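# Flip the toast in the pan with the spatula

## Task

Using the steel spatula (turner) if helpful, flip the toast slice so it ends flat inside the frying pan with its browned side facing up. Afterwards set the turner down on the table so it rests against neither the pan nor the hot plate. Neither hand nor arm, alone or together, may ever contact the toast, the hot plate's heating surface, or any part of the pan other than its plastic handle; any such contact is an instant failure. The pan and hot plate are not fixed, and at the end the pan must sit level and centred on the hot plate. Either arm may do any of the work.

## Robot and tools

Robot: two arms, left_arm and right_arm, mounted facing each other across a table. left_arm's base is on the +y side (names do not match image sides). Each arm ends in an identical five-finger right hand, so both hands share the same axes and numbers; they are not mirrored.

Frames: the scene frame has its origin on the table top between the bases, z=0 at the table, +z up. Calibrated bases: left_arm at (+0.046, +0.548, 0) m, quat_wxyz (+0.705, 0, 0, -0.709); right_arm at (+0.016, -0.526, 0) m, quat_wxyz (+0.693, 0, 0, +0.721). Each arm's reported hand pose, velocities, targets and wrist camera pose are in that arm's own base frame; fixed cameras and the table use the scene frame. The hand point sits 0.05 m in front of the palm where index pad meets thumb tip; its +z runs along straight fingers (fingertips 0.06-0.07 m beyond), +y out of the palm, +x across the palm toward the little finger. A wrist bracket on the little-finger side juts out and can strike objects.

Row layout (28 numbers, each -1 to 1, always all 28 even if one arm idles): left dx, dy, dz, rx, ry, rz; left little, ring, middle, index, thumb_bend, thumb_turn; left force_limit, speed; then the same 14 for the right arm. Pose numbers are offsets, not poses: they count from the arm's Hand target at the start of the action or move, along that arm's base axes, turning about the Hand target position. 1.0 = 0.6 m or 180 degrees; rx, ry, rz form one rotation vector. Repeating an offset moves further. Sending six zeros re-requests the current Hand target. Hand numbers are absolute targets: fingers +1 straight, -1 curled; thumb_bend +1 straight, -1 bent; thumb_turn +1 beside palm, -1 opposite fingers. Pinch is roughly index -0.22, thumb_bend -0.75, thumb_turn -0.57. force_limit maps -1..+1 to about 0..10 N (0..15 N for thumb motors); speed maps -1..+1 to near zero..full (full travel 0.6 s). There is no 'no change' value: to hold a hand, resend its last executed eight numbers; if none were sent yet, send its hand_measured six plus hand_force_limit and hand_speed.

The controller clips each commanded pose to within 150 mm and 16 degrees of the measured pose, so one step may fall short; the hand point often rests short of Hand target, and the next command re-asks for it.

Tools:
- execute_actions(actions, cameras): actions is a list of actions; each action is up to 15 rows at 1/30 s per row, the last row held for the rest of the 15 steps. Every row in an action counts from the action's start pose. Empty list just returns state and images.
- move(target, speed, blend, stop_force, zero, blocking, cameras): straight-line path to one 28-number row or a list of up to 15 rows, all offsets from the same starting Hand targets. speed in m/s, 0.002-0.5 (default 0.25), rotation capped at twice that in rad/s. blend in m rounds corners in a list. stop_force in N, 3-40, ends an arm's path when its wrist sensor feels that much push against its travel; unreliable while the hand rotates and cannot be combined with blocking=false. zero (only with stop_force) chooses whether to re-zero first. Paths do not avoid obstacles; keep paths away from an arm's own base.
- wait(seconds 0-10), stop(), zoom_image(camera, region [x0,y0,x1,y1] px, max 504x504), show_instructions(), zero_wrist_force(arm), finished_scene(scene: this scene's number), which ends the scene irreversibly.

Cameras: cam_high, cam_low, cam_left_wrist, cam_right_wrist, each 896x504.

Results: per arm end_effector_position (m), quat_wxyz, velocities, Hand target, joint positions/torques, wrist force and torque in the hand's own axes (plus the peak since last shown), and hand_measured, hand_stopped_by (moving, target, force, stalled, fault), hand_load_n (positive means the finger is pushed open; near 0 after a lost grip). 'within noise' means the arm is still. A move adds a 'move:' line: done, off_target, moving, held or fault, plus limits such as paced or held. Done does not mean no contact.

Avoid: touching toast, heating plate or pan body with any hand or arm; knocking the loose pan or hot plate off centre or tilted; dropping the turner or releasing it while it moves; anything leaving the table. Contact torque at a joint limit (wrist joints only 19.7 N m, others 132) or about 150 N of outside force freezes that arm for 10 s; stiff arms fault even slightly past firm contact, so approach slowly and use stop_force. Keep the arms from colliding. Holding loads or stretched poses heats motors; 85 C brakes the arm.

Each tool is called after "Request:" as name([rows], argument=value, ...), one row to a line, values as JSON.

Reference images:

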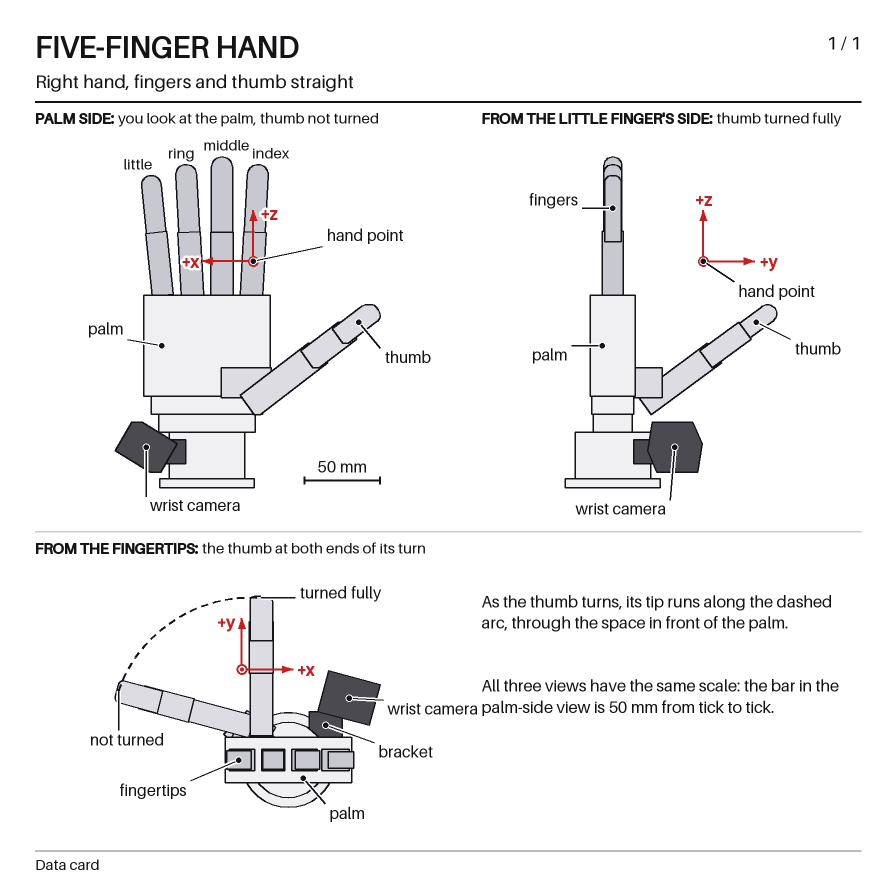

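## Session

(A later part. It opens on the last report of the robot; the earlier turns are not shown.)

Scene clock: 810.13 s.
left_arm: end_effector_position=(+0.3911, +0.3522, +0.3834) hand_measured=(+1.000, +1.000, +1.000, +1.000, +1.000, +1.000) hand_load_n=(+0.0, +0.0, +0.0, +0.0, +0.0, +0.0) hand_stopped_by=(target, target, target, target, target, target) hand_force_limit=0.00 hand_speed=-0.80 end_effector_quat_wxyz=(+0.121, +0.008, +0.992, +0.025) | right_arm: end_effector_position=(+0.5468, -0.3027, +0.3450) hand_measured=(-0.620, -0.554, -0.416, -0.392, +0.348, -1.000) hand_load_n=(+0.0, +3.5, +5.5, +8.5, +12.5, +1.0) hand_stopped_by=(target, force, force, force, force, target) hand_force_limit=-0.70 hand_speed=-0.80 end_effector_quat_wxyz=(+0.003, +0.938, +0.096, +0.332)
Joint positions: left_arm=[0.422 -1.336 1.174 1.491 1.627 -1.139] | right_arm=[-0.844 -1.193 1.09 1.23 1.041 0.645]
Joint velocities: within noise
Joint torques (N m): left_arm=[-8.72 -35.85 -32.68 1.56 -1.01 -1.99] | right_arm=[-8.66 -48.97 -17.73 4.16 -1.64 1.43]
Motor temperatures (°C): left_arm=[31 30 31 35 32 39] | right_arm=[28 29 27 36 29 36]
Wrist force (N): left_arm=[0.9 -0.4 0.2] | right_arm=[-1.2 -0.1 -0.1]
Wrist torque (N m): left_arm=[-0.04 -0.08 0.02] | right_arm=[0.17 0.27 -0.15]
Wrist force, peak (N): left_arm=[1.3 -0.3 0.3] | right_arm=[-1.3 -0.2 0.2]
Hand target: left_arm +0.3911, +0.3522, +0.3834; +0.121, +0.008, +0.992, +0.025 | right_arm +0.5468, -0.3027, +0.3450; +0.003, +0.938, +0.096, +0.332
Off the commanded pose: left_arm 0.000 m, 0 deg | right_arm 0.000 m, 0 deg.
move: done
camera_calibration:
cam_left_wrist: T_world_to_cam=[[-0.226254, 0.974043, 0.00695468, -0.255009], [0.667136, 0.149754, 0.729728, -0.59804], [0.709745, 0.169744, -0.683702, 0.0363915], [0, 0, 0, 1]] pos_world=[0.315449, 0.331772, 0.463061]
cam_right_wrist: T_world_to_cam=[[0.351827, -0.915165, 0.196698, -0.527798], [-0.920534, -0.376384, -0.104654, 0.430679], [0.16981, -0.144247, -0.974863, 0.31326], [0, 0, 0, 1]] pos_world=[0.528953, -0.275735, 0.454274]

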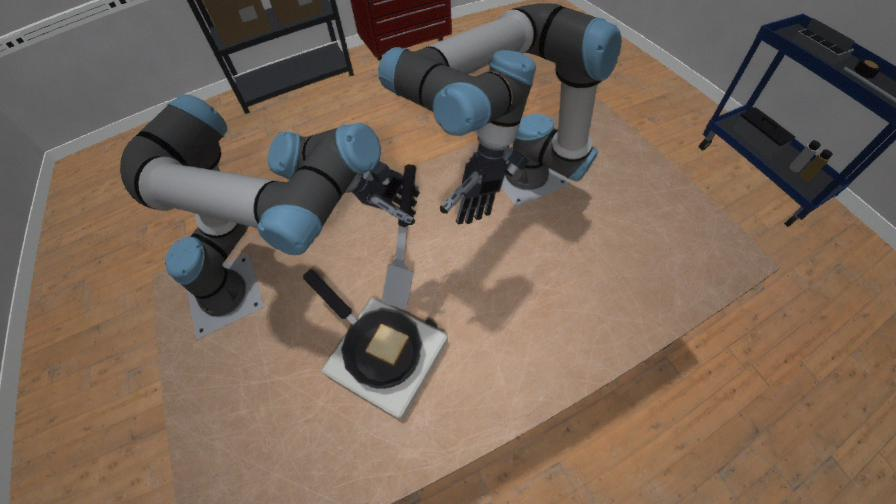

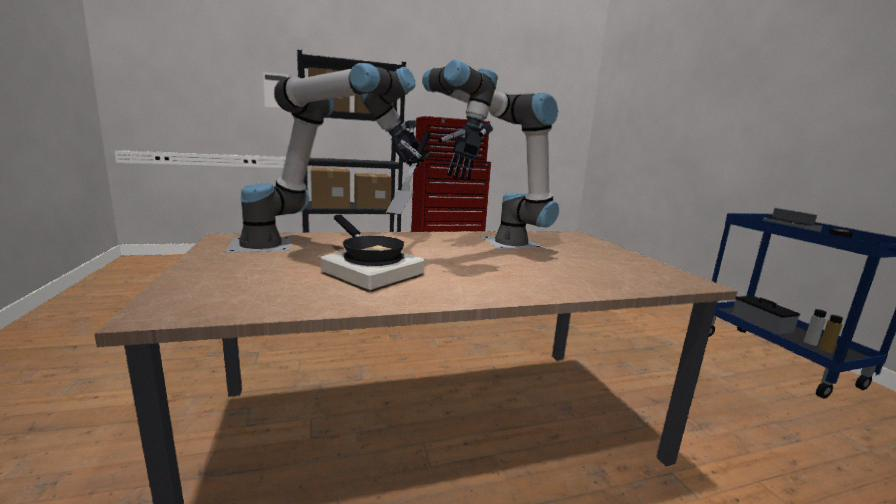

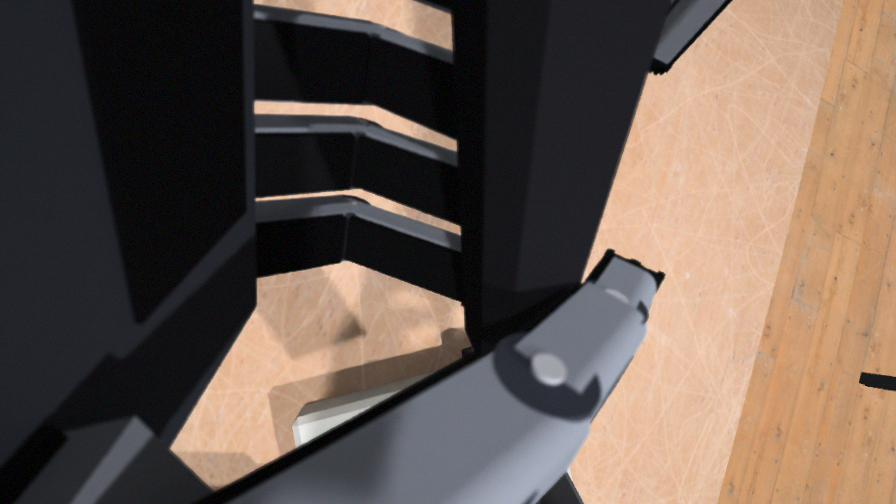

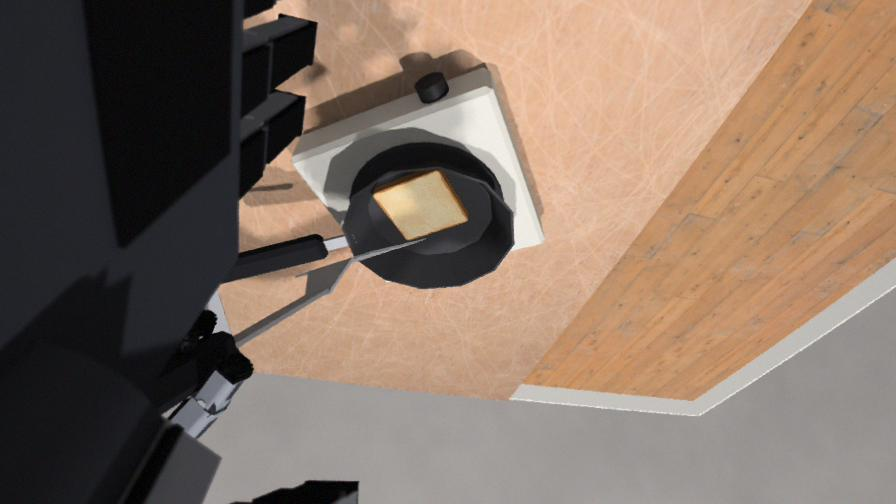

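Request:
zoom_image(camera="cam_high", region=[330, 140, 460, 400])

Request:
zoom_image(camera="cam_right_wrist", region=[200, 150, 560, 380])

Request:
zoom_image(camera="cam_low", region=[310, 110, 460, 290])

Scaled by 1.938 from the camera's 896x504 image, which has a finer 1280x720 frame.

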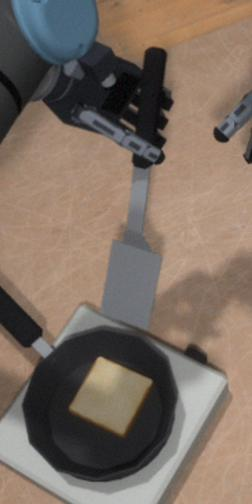

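Scaled by 1.400 from the camera's 896x504 image, which has a finer 1280x720 frame.

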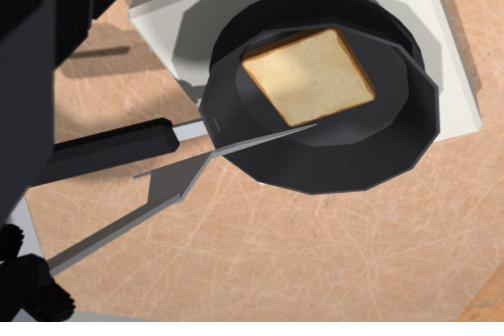

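Scaled by 2.800 from the camera's 896x504 image, which has a finer 1280x720 frame.

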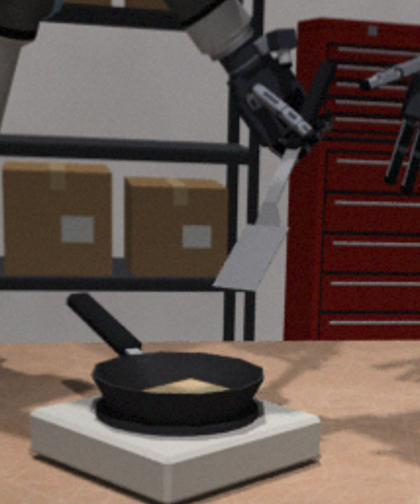

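Request:
move(target=[0,0,0,0,0,0,1,1,1,1,1,1,0,-0.8, -0.0088,-0.017,-0.081,0.0201,0.0025,0.0006, -0.62,-0.62,-0.64,-0.64,-0.06,-1,-0.7,-0.8], speed=0.08)

Request:
zoom_image(camera="cam_high", region=[330, 140, 460, 400])

Request:
zoom_image(camera="cam_right_wrist", region=[260, 130, 560, 330])

Request:
zoom_image(camera="cam_low", region=[310, 150, 450, 290])

Scene clock: 818.93 s.
left_arm: end_effector_position=(+0.3911, +0.3522, +0.3834) hand_measured=(+1.000, +1.000, +1.000, +1.000, +1.000, +1.000) hand_load_n=(+0.0, +0.0, +0.0, +0.0, +0.0, -0.5) hand_stopped_by=(target, target, target, target, target, target) hand_force_limit=0.00 hand_speed=-0.80 end_effector_quat_wxyz=(+0.121, +0.008, +0.992, +0.025) | right_arm: end_effector_position=(+0.5416, -0.3130, +0.2964) hand_measured=(-0.620, -0.554, -0.416, -0.392, +0.348, -1.000) hand_load_n=(+0.0, +3.0, +5.5, +8.5, +12.5, +0.5) hand_stopped_by=(target, force, force, force, force, target) hand_force_limit=-0.70 hand_speed=-0.80 end_effector_quat_wxyz=(-0.028, +0.939, +0.086, +0.332) end_effector_velocity=(+0.000, +0.002, +0.003) end_effector_angular_velocity=(-0.002, +0.002, -0.001)
Joint positions: left_arm=[0.422 -1.336 1.174 1.491 1.627 -1.139] | right_arm=[-0.884 -1.164 1.18 1.179 0.992 0.617]
Joint velocities: left_arm=[within noise] | right_arm=[0.003 -0.003 -0.003 0.005 0.003 0.003]
Joint torques (N m): left_arm=[-7.13 -35.99 -32.86 1.73 -0.99 -1.85] | right_arm=[7.23 -49.84 -33.82 5.23 0.05 1.37]
Motor temperatures (°C): left_arm=[31 30 31 35 32 39] | right_arm=[28 29 27 36 29 36]
Wrist force (N): left_arm=[0.9 -0.1 0.4] | right_arm=[-0.9 -0.1 -0.3]
Wrist torque (N m): left_arm=[-0.01 -0.10 0.04] | right_arm=[0.17 0.22 -0.11]
Wrist force, peak (N): left_arm=[1.4 -0.4 0.3] | right_arm=[-1.5 0.5 0.6]
Hand target: left_arm +0.3911, +0.3522, +0.3834; +0.121, +0.008, +0.992, +0.025 | right_arm +0.5415, -0.3129, +0.2964; -0.028, +0.939, +0.086, +0.332
Off the commanded pose: left_arm 0.000 m, 0 deg | right_arm 0.000 m, 0 deg.
move: done
camera_calibration:
cam_left_wrist: T_world_to_cam=[[-0.226254, 0.974043, 0.00695468, -0.255009], [0.667136, 0.149754, 0.729728, -0.59804], [0.709745, 0.169744, -0.683702, 0.0363915], [0, 0, 0, 1]] pos_world=[0.315449, 0.331772, 0.463061]
cam_right_wrist: T_world_to_cam=[[0.354667, -0.925067, 0.135877, -0.51243], [-0.920756, -0.370823, -0.12124, 0.423605], [0.162541, -0.0821093, -0.983279, 0.291124], [0, 0, 0, 1]] pos_world=[0.524459, -0.293045, 0.407242]

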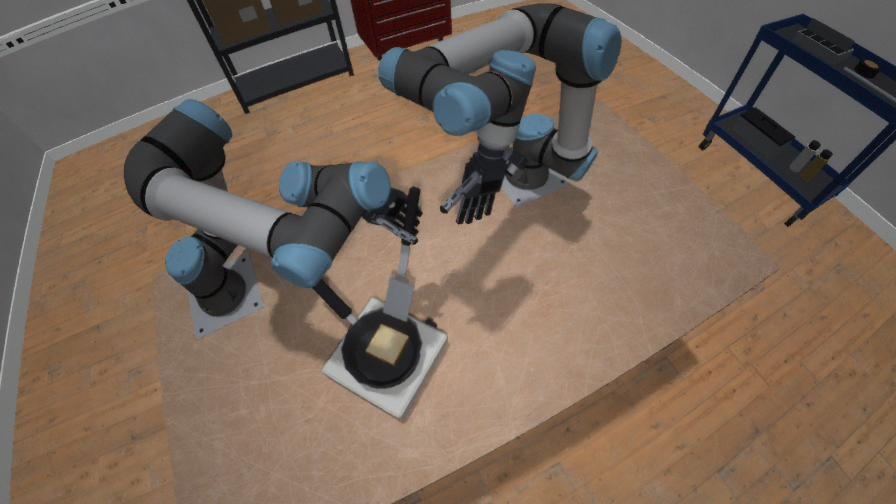

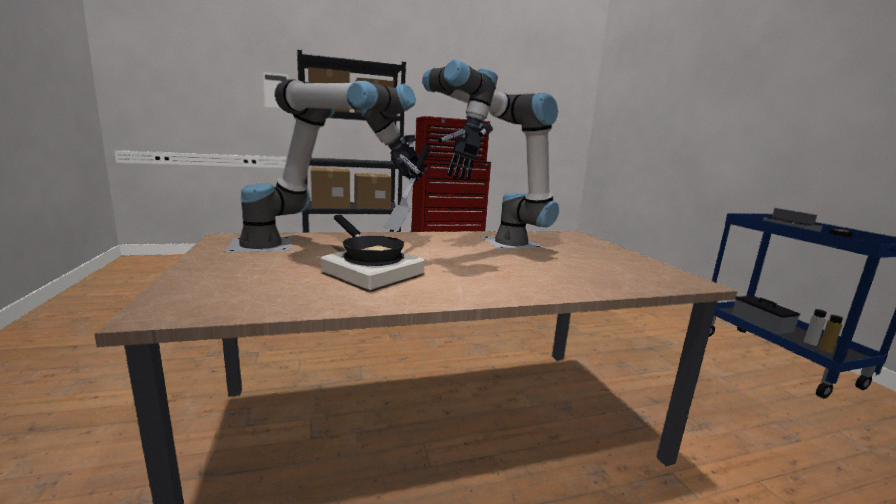

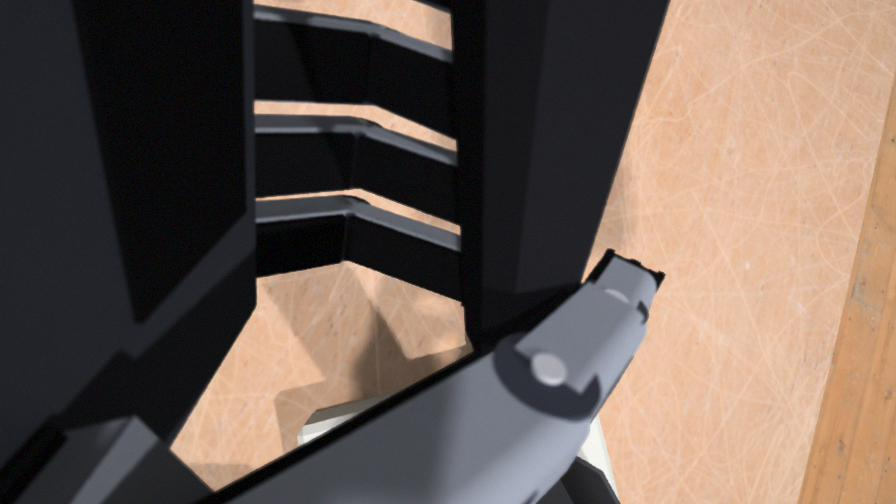

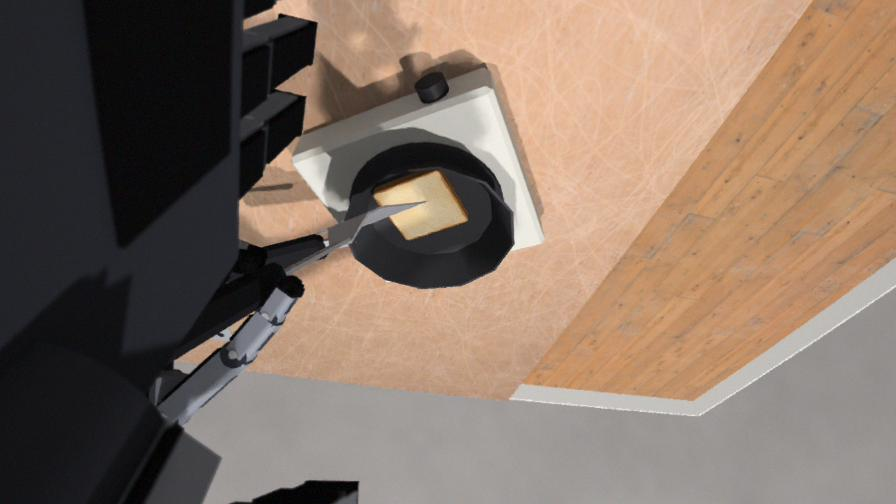

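Scaled by 1.938 from the camera's 896x504 image, which has a finer 1280x720 frame.

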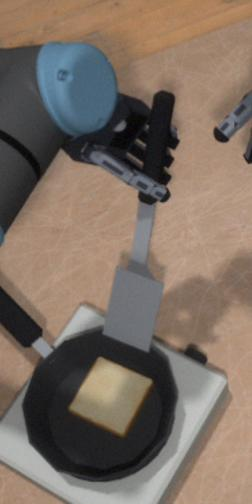

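Scaled by 1.680 from the camera's 896x504 image, which has a finer 1280x720 frame.

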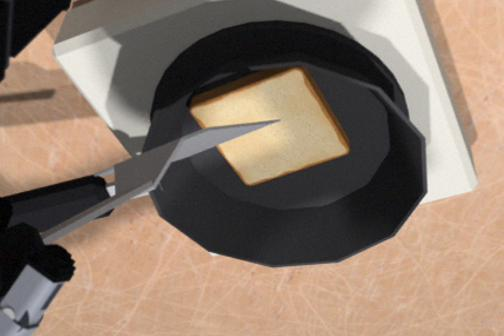

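Scaled by 3.600 from the camera's 896x504 image, which has a finer 1280x720 frame.

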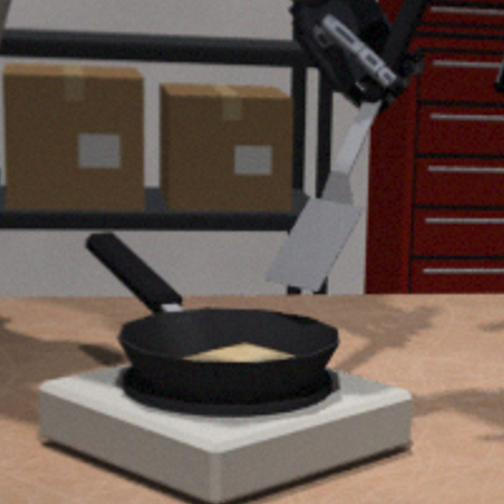

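Request:
zoom_image(camera="cam_right_wrist", region=[310, 180, 440, 260])

Request:
zoom_image(camera="cam_high", region=[360, 260, 430, 340])

Scaled by 3.877 from the camera's 896x504 image, which has a finer 1280x720 frame.

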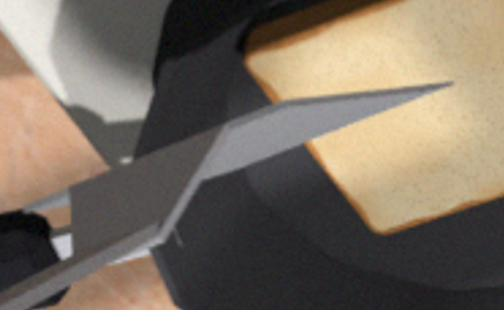

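Scaled by 6.300 from the camera's 896x504 image, which has a finer 1280x720 frame.

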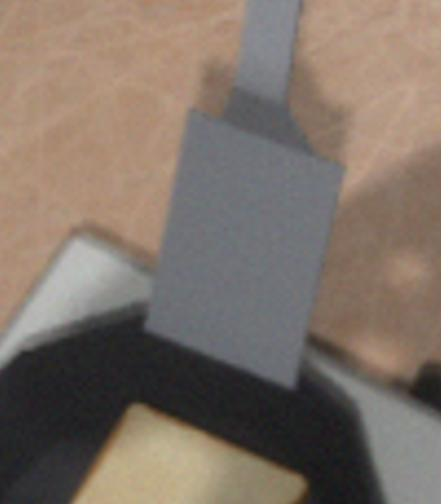

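Request:
move(target=[0,0,0,0,0,0,1,1,1,1,1,1,0,-0.8, -0.0562,-0.0467,-0.0067,0.0378,-0.0549,-0.0189, -0.62,-0.62,-0.64,-0.64,-0.06,-1,-0.7,-0.8], speed=0.06)

Request:
zoom_image(camera="cam_high", region=[340, 250, 450, 410])

Request:
zoom_image(camera="cam_right_wrist", region=[310, 130, 540, 300])

Scene clock: 841.97 s.
left_arm: end_effector_position=(+0.3911, +0.3522, +0.3834) hand_measured=(+1.000, +1.000, +1.000, +1.000, +1.000, +1.000) hand_load_n=(+0.0, +0.0, +0.0, +0.0, +0.0, +0.0) hand_stopped_by=(target, target, target, target, target, target) hand_force_limit=0.00 hand_speed=-0.80 end_effector_quat_wxyz=(+0.121, +0.008, +0.992, +0.025) | right_arm: end_effector_position=(+0.5078, -0.3409, +0.2924) hand_measured=(-0.620, -0.554, -0.416, -0.392, +0.348, -1.000) hand_load_n=(+0.0, +3.5, +5.5, +8.0, +12.5, +0.0) hand_stopped_by=(target, force, force, force, force, target) hand_force_limit=-0.70 hand_speed=-0.80 end_effector_quat_wxyz=(-0.066, +0.906, +0.041, +0.417) end_effector_velocity=(+0.000, -0.001, +0.000) end_effector_angular_velocity=(-0.004, +0.003, -0.001)
Joint positions: left_arm=[0.422 -1.336 1.174 1.491 1.627 -1.139] | right_arm=[-1.058 -1.221 1.338 1.106 0.755 0.574]
Joint velocities: left_arm=[within noise] | right_arm=[0.002 0.001 -0.003 0 0.005 0.001]
Joint torques (N m): left_arm=[-8.97 -35.8 -31.53 1.33 -0.7 -2.11] | right_arm=[9.11 -35 -33.27 4.5 -0.34 0.87]
Motor temperatures (°C): left_arm=[31 30 31 35 32 39] | right_arm=[28 29 27 36 29 36]
Wrist force (N): left_arm=[1.0 -0.3 0.1] | right_arm=[-1.1 -0.1 0.0]
Wrist torque (N m): left_arm=[-0.04 -0.10 0.03] | right_arm=[0.14 0.18 -0.15]
Wrist force, peak (N): left_arm=[1.4 -0.2 0.3] | right_arm=[-1.4 0.3 0.7]
Hand target: left_arm +0.3911, +0.3522, +0.3834; +0.121, +0.008, +0.992, +0.025 | right_arm +0.5078, -0.3409, +0.2924; -0.066, +0.906, +0.041, +0.416
Off the commanded pose: left_arm 0.000 m, 0 deg | right_arm 0.000 m, 0 deg.
move: done
camera_calibration:
cam_left_wrist: T_world_to_cam=[[-0.226254, 0.974043, 0.00695467, -0.255009], [0.667136, 0.149754, 0.729728, -0.59804], [0.709745, 0.169744, -0.683702, 0.0363915], [0, 0, 0, 1]] pos_world=[0.315449, 0.331772, 0.463061]
cam_right_wrist: T_world_to_cam=[[0.280053, -0.956741, 0.0788496, -0.482024], [-0.902362, -0.290382, -0.318468, 0.457433], [0.327587, 0.0180369, -0.944649, 0.229485], [0, 0, 0, 1]] pos_world=[0.472586, -0.332481, 0.400468]

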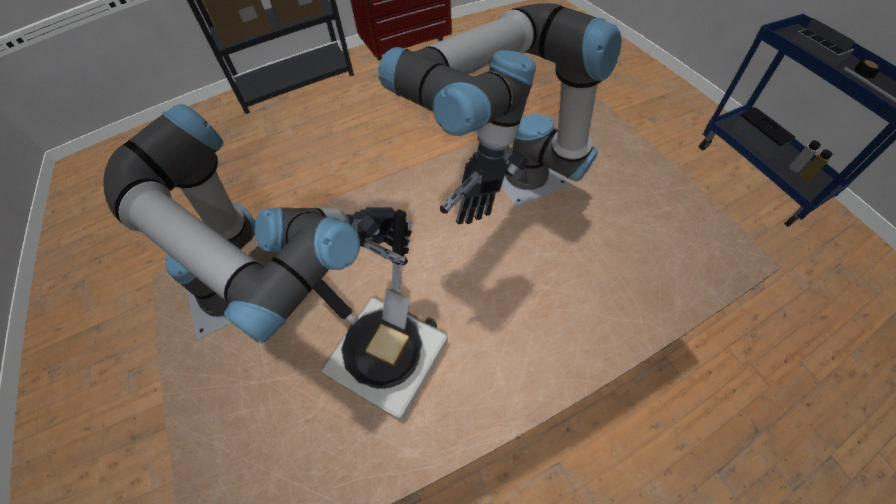

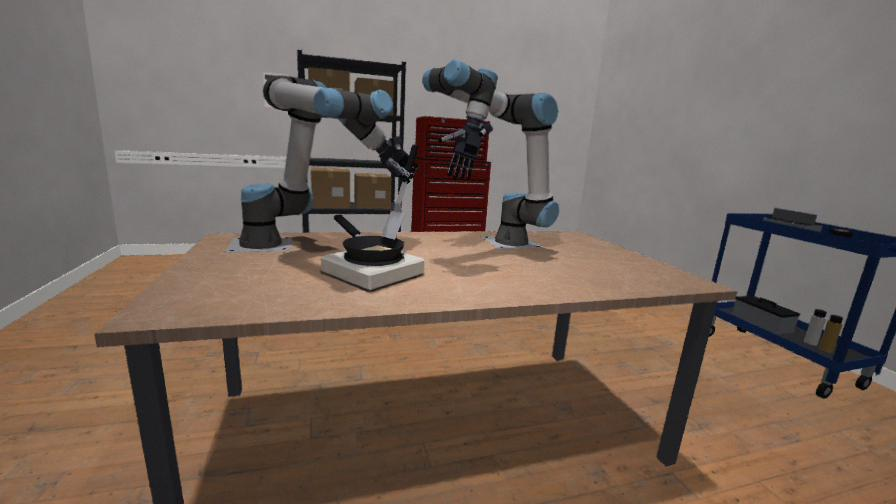

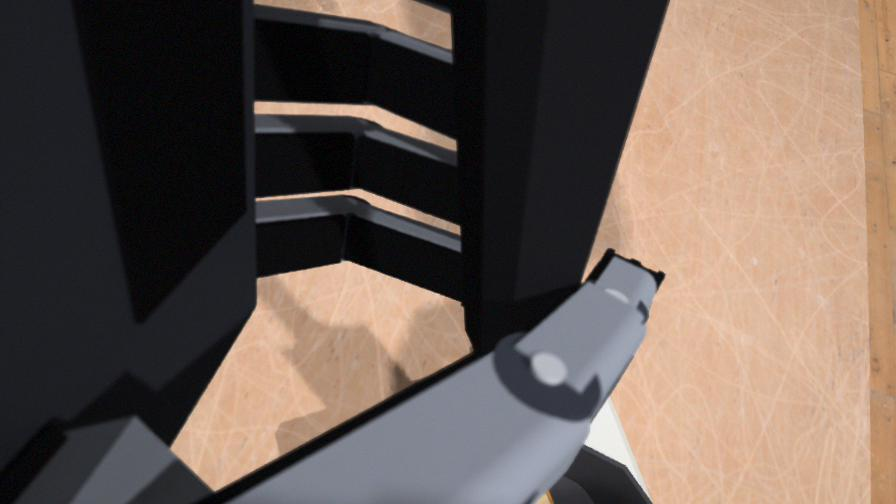

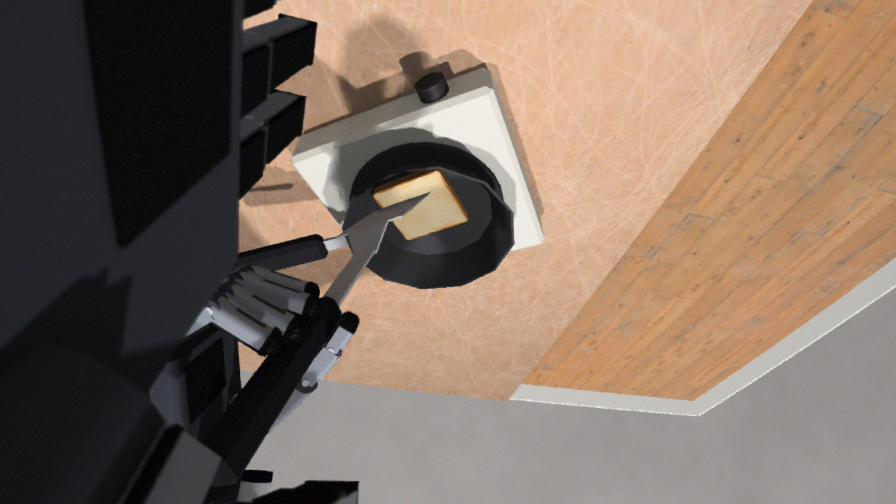

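Scaled by 3.150 from the camera's 896x504 image, which has a finer 1280x720 frame.

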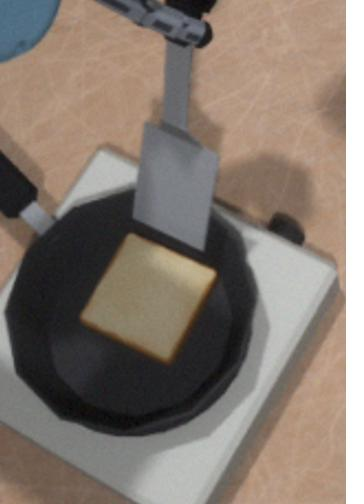

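Scaled by 2.191 from the camera's 896x504 image, which has a finer 1280x720 frame.

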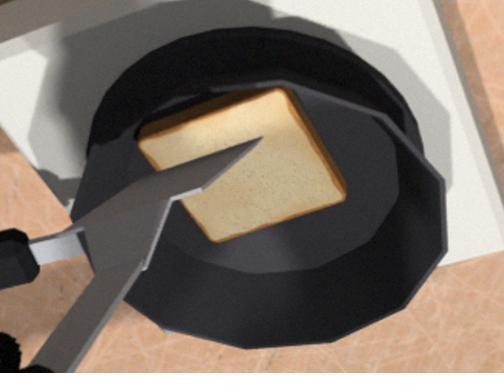

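Request:
zoom_image(camera="cam_high", region=[338, 300, 428, 392])

Scaled by 5.478 from the camera's 896x504 image, which has a finer 1280x720 frame.

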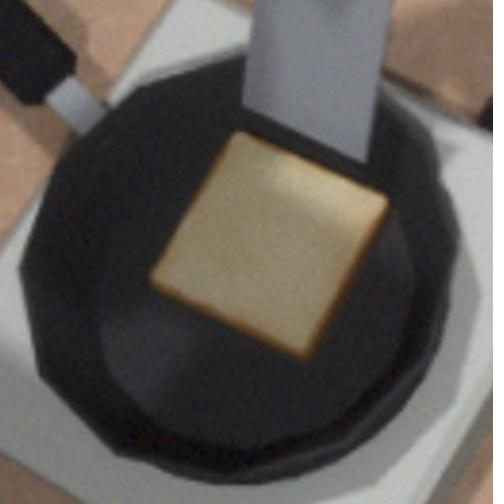

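Request:
move(target=[0,0,0,0,0,0,1,1,1,1,1,1,0,-0.8, -0.0128,-0.0083,-0.0307,0.01205,-0.01867,0, -0.62,-0.62,-0.64,-0.64,-0.06,-1,-0.7,-0.8], speed=0.05, cameras=["cam_high","cam_right_wrist"])

Request:
zoom_image(camera="cam_high", region=[338, 290, 428, 382])

Request:
zoom_image(camera="cam_right_wrist", region=[340, 140, 500, 260])

Scene clock: 851.40 s.
left_arm: end_effector_position=(+0.3911, +0.3522, +0.3834) hand_measured=(+1.000, +1.000, +1.000, +1.000, +1.000, +1.000) hand_load_n=(+0.0, +0.0, +0.0, +0.0, +0.0, +0.0) hand_stopped_by=(target, target, target, target, target, target) hand_force_limit=0.00 hand_speed=-0.80 end_effector_quat_wxyz=(+0.121, +0.008, +0.992, +0.025) | right_arm: end_effector_position=(+0.5001, -0.3460, +0.2739) hand_measured=(-0.620, -0.554, -0.416, -0.392, +0.348, -1.000) hand_load_n=(+0.0, +4.0, +5.5, +8.0, +12.5, +0.0) hand_stopped_by=(target, force, force, force, force, target) hand_force_limit=-0.70 hand_speed=-0.80 end_effector_quat_wxyz=(-0.082, +0.892, +0.035, +0.444)
Joint positions: left_arm=[0.422 -1.336 1.174 1.491 1.627 -1.139] | right_arm=[-1.108 -1.218 1.415 1.061 0.673 0.536]
Joint velocities: within noise
Joint torques (N m): left_arm=[-7.98 -35.72 -32.21 1.54 -0.9 -1.85] | right_arm=[8.15 -42.13 -31.68 6.04 -0.07 1.23]
Motor temperatures (°C): left_arm=[31 30 31 35 32 39] | right_arm=[28 29 27 36 29 36]
Wrist force (N): left_arm=[0.8 -0.5 0.3] | right_arm=[-1.4 -0.2 -0.2]
Wrist torque (N m): left_arm=[-0.07 -0.07 0.02] | right_arm=[0.13 0.23 -0.16]
Wrist force, peak (N): left_arm=[1.6 -0.3 0.4] | right_arm=[-1.7 -0.2 -0.4]
Hand target: left_arm +0.3911, +0.3522, +0.3834; +0.121, +0.008, +0.992, +0.025 | right_arm +0.5001, -0.3459, +0.2740; -0.082, +0.892, +0.035, +0.444
Off the commanded pose: left_arm 0.000 m, 0 deg | right_arm 0.000 m, 0 deg.
move: done
camera_calibration:
cam_right_wrist: T_world_to_cam=[[0.275985, -0.959366, 0.0587229, -0.47659], [-0.881851, -0.277041, -0.381558, 0.454789], [0.382322, 0.0535194, -0.922478, 0.193417], [0, 0, 0, 1]] pos_world=[0.458641, -0.34158, 0.379938]
Images, in order (width x height): cam_high 896x504, cam_right_wrist 896x504.

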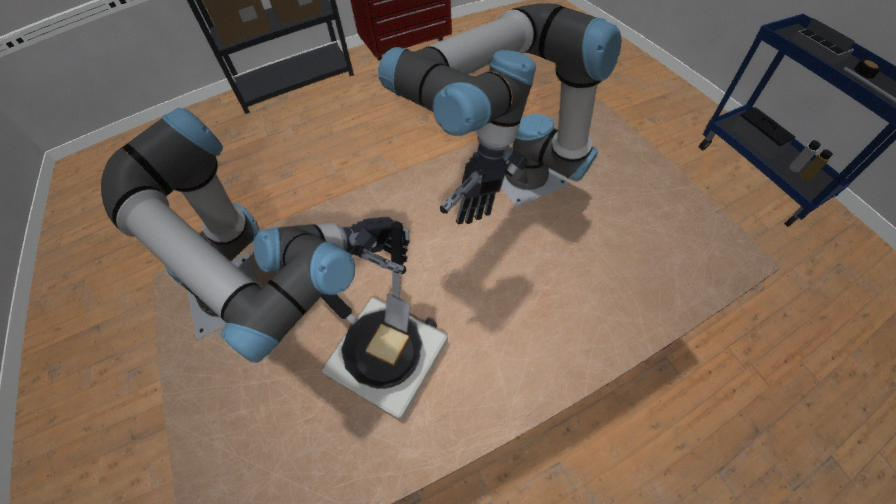

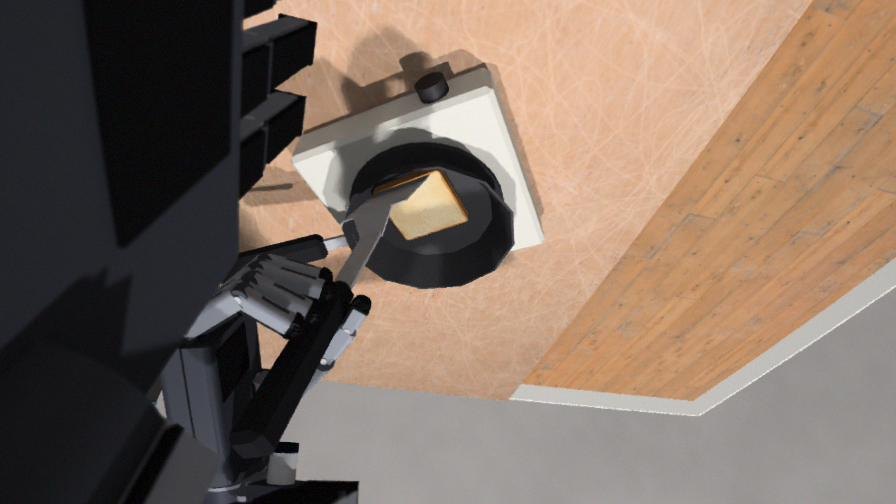

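Scaled by 5.478 from the camera's 896x504 image, which has a finer 1280x720 frame.

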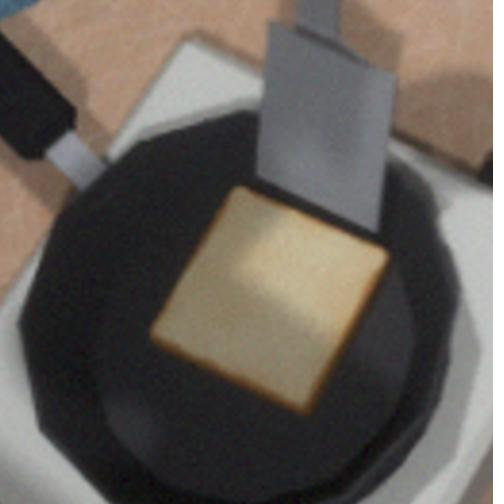

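Scaled by 3.150 from the camera's 896x504 image, which has a finer 1280x720 frame.

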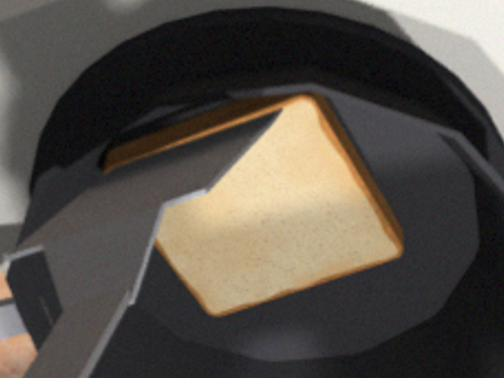

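Request:
move(target=[0,0,0,0,0,0,1,1,1,1,1,1,0,-0.8, 0,0,-0.045,0,0,0, -0.62,-0.62,-0.64,-0.64,-0.06,-1,-0.7,-0.8], speed=0.015, stop_force=3, cameras=["cam_high","cam_right_wrist"])

Request:
zoom_image(camera="cam_high", region=[338, 290, 428, 382])

Request:
zoom_image(camera="cam_right_wrist", region=[340, 140, 500, 260])

Scene clock: 856.57 s.
left_arm: end_effector_position=(+0.3911, +0.3522, +0.3834) hand_measured=(+1.000, +1.000, +1.000, +1.000, +1.000, +1.000) hand_load_n=(+0.0, +0.0, +0.0, +0.0, +0.0, +0.0) hand_stopped_by=(target, target, target, target, target, target) hand_force_limit=0.00 hand_speed=-0.80 end_effector_quat_wxyz=(+0.121, +0.008, +0.992, +0.025) | right_arm: end_effector_position=(+0.5001, -0.3459, +0.2539) hand_measured=(-0.620, -0.554, -0.416, -0.392, +0.348, -1.000) hand_load_n=(+0.0, +5.0, +5.5, +6.5, +12.5, -1.5) hand_stopped_by=(target, force, force, force, force, target) hand_force_limit=-0.70 hand_speed=-0.80 end_effector_quat_wxyz=(-0.082, +0.892, +0.035, +0.444)
Joint positions: left_arm=[0.422 -1.336 1.174 1.491 1.627 -1.139] | right_arm=[-1.108 -1.208 1.453 1.013 0.673 0.536]
Joint velocities: within noise
Joint torques (N m): left_arm=[-8.16 -35.73 -32.92 1.65 -1.04 -1.92] | right_arm=[-0.63 -45.21 -30.72 5.74 -0.24 -1.21]
Motor temperatures (°C): left_arm=[31 30 31 35 32 39] | right_arm=[28 29 27 36 29 36]
Wrist force (N): left_arm=[0.9 -0.4 0.3] | right_arm=[0.6 -0.7 -0.9]
Wrist torque (N m): left_arm=[-0.05 -0.08 0.02] | right_arm=[0.08 0.17 -0.21]
Wrist force, peak (N): left_arm=[1.5 -0.3 0.2] | right_arm=[9.3 -3.3 -3.9]
Hand target: left_arm +0.3911, +0.3522, +0.3834; +0.121, +0.008, +0.992, +0.025 | right_arm +0.5001, -0.3459, +0.2539; -0.082, +0.892, +0.035, +0.444 (not the last commanded pose)
Off the commanded pose: left_arm 0.000 m, 0 deg | right_arm 0.007 m, 0 deg.
move: contact (right_arm)
camera_calibration:
cam_right_wrist: T_world_to_cam=[[0.276052, -0.959361, 0.0584977, -0.475283], [-0.881889, -0.277021, -0.381484, 0.447233], [0.382186, 0.053721, -0.922523, 0.175134], [0, 0, 0, 1]] pos_world=[0.458679, -0.341483, 0.35998]
Images, in order (width x height): cam_high 896x504, cam_right_wrist 896x504.

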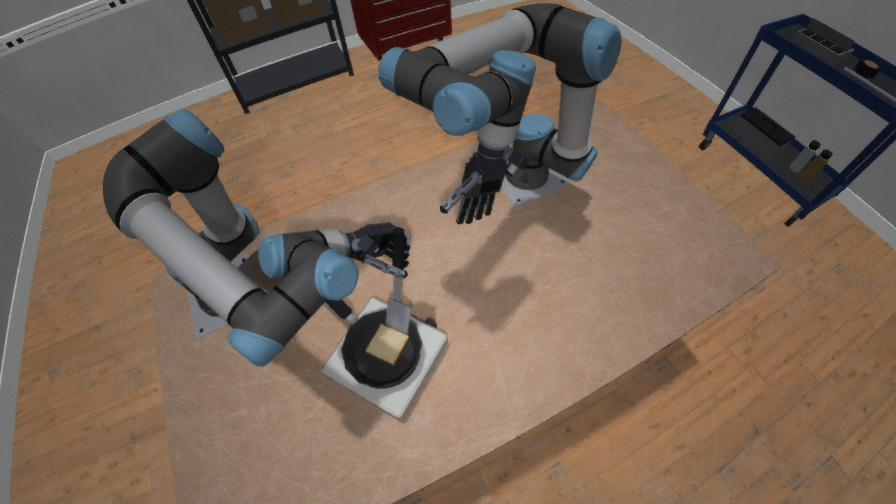

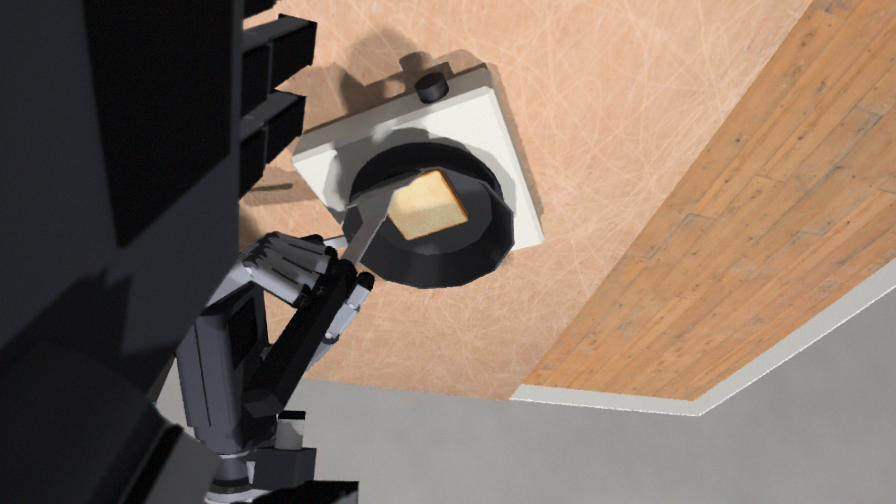

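Scaled by 5.478 from the camera's 896x504 image, which has a finer 1280x720 frame.

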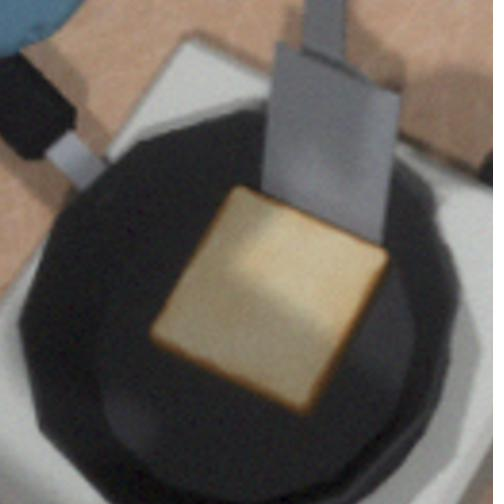

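Scaled by 3.150 from the camera's 896x504 image, which has a finer 1280x720 frame.

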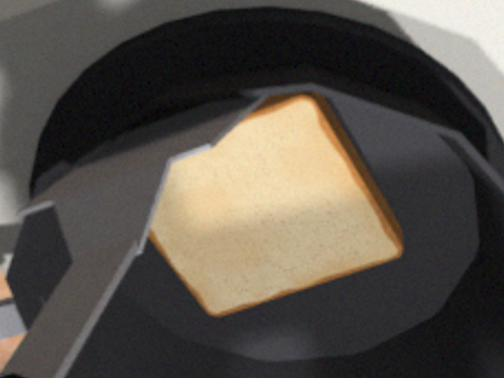

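Request:
move([
  [0,0,0,0,0,0,1,1,1,1,1,1,0,-0.8, 0,0,0.005,0,0,0, -0.62,-0.62,-0.64,-0.64,-0.06,-1,-0.7,-0.8],
  [0,0,0,0,0,0,1,1,1,1,1,1,0,-0.8, -0.021,-0.0136,0.005,0,0,0, -0.62,-0.62,-0.64,-0.64,-0.06,-1,-0.7,-0.8],
], speed=0.02, cameras=["cam_high","cam_right_wrist"])

Request:
zoom_image(camera="cam_high", region=[338, 290, 428, 382])

Request:
zoom_image(camera="cam_right_wrist", region=[340, 140, 500, 260])

Scene clock: 859.93 s.
left_arm: end_effector_position=(+0.3911, +0.3522, +0.3834) hand_measured=(+1.000, +1.000, +1.000, +1.000, +1.000, +1.000) hand_load_n=(+0.0, +0.0, +0.0, +0.0, +0.0, +0.0) hand_stopped_by=(target, target, target, target, target, target) hand_force_limit=0.00 hand_speed=-0.80 end_effector_quat_wxyz=(+0.121, +0.008, +0.992, +0.025) | right_arm: end_effector_position=(+0.4874, -0.3540, +0.2569) hand_measured=(-0.620, -0.554, -0.416, -0.392, +0.348, -1.000) hand_load_n=(+0.0, +3.5, +5.5, +8.0, +12.5, +0.5) hand_stopped_by=(target, force, force, force, force, target) hand_force_limit=-0.70 hand_speed=-0.80 end_effector_quat_wxyz=(-0.082, +0.892, +0.035, +0.443)
Joint positions: left_arm=[0.422 -1.336 1.174 1.491 1.627 -1.139] | right_arm=[-1.143 -1.21 1.459 1.051 0.663 0.483]
Joint velocities: within noise
Joint torques (N m): left_arm=[-8.52 -35.93 -32.37 1.42 -0.8 -2] | right_arm=[8.98 -44.12 -27.64 0.61 -2.34 1.45]
Motor temperatures (°C): left_arm=[31 30 31 35 32 39] | right_arm=[28 29 27 36 29 36]
Wrist force (N): left_arm=[0.9 -0.2 0.1] | right_arm=[-1.1 -0.4 0.0]
Wrist torque (N m): left_arm=[-0.02 -0.08 0.03] | right_arm=[0.09 0.20 -0.18]
Wrist force, peak (N): left_arm=[1.3 -0.4 0.4] | right_arm=[0.9 -0.8 -1.3]
Hand target: left_arm +0.3911, +0.3522, +0.3834; +0.121, +0.008, +0.992, +0.025 | right_arm +0.4875, -0.3540, +0.2569; -0.082, +0.892, +0.035, +0.444
Off the commanded pose: left_arm 0.000 m, 0 deg | right_arm 0.000 m, 0 deg.
move: done
camera_calibration:
cam_right_wrist: T_world_to_cam=[[0.275989, -0.959401, 0.0581402, -0.479653], [-0.881937, -0.276825, -0.381517, 0.435013], [0.382122, 0.0540183, -0.922532, 0.183318], [0, 0, 0, 1]] pos_world=[0.445983, -0.34966, 0.362968]
Images, in order (width x height): cam_high 896x504, cam_right_wrist 896x504.

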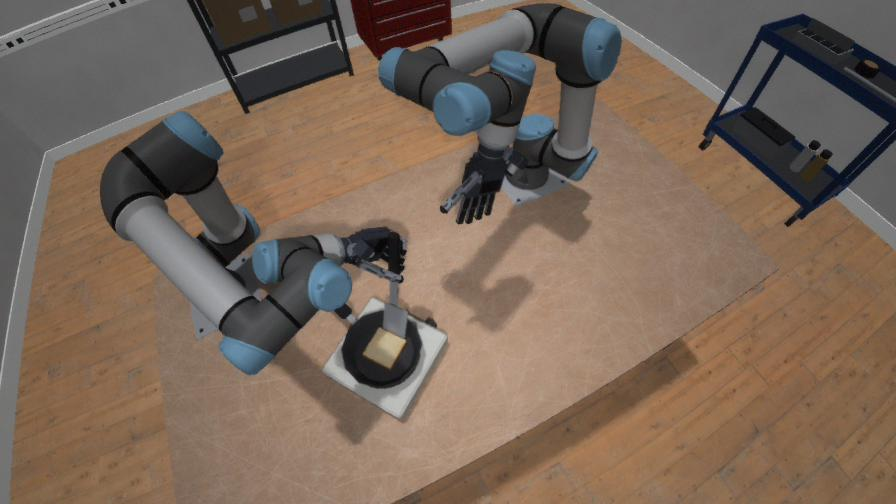

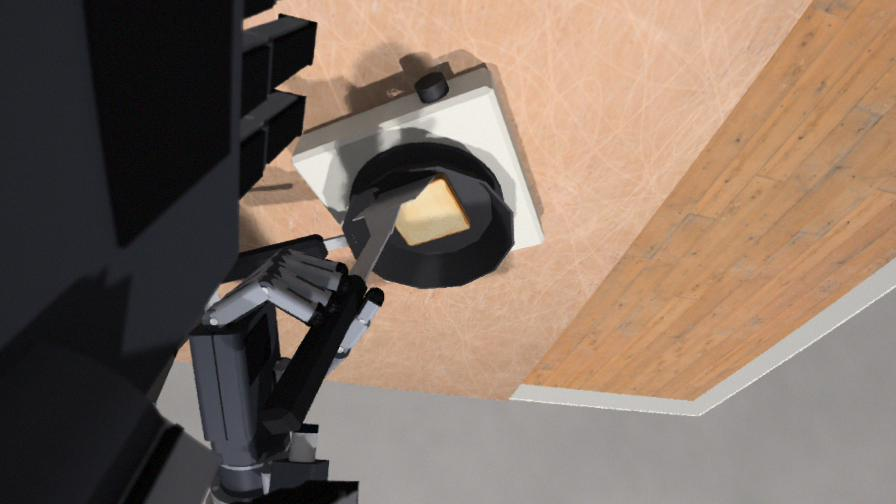

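Scaled by 5.478 from the camera's 896x504 image, which has a finer 1280x720 frame.

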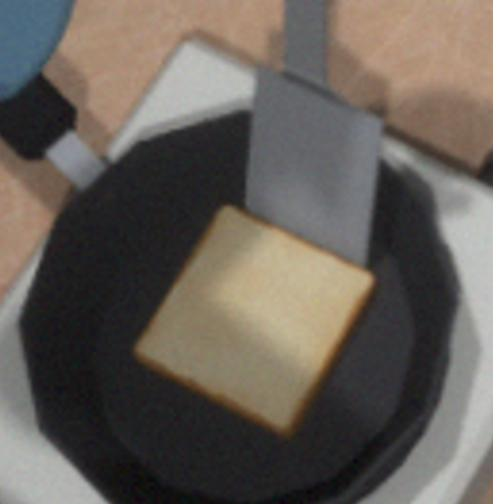

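Scaled by 3.150 from the camera's 896x504 image, which has a finer 1280x720 frame.

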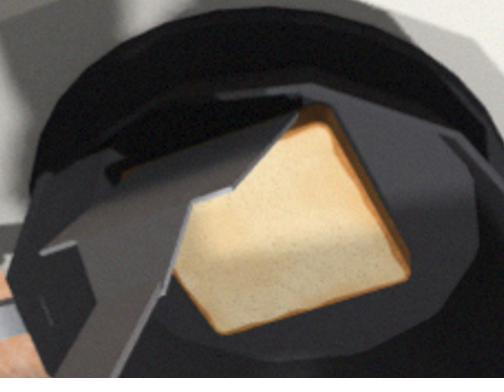

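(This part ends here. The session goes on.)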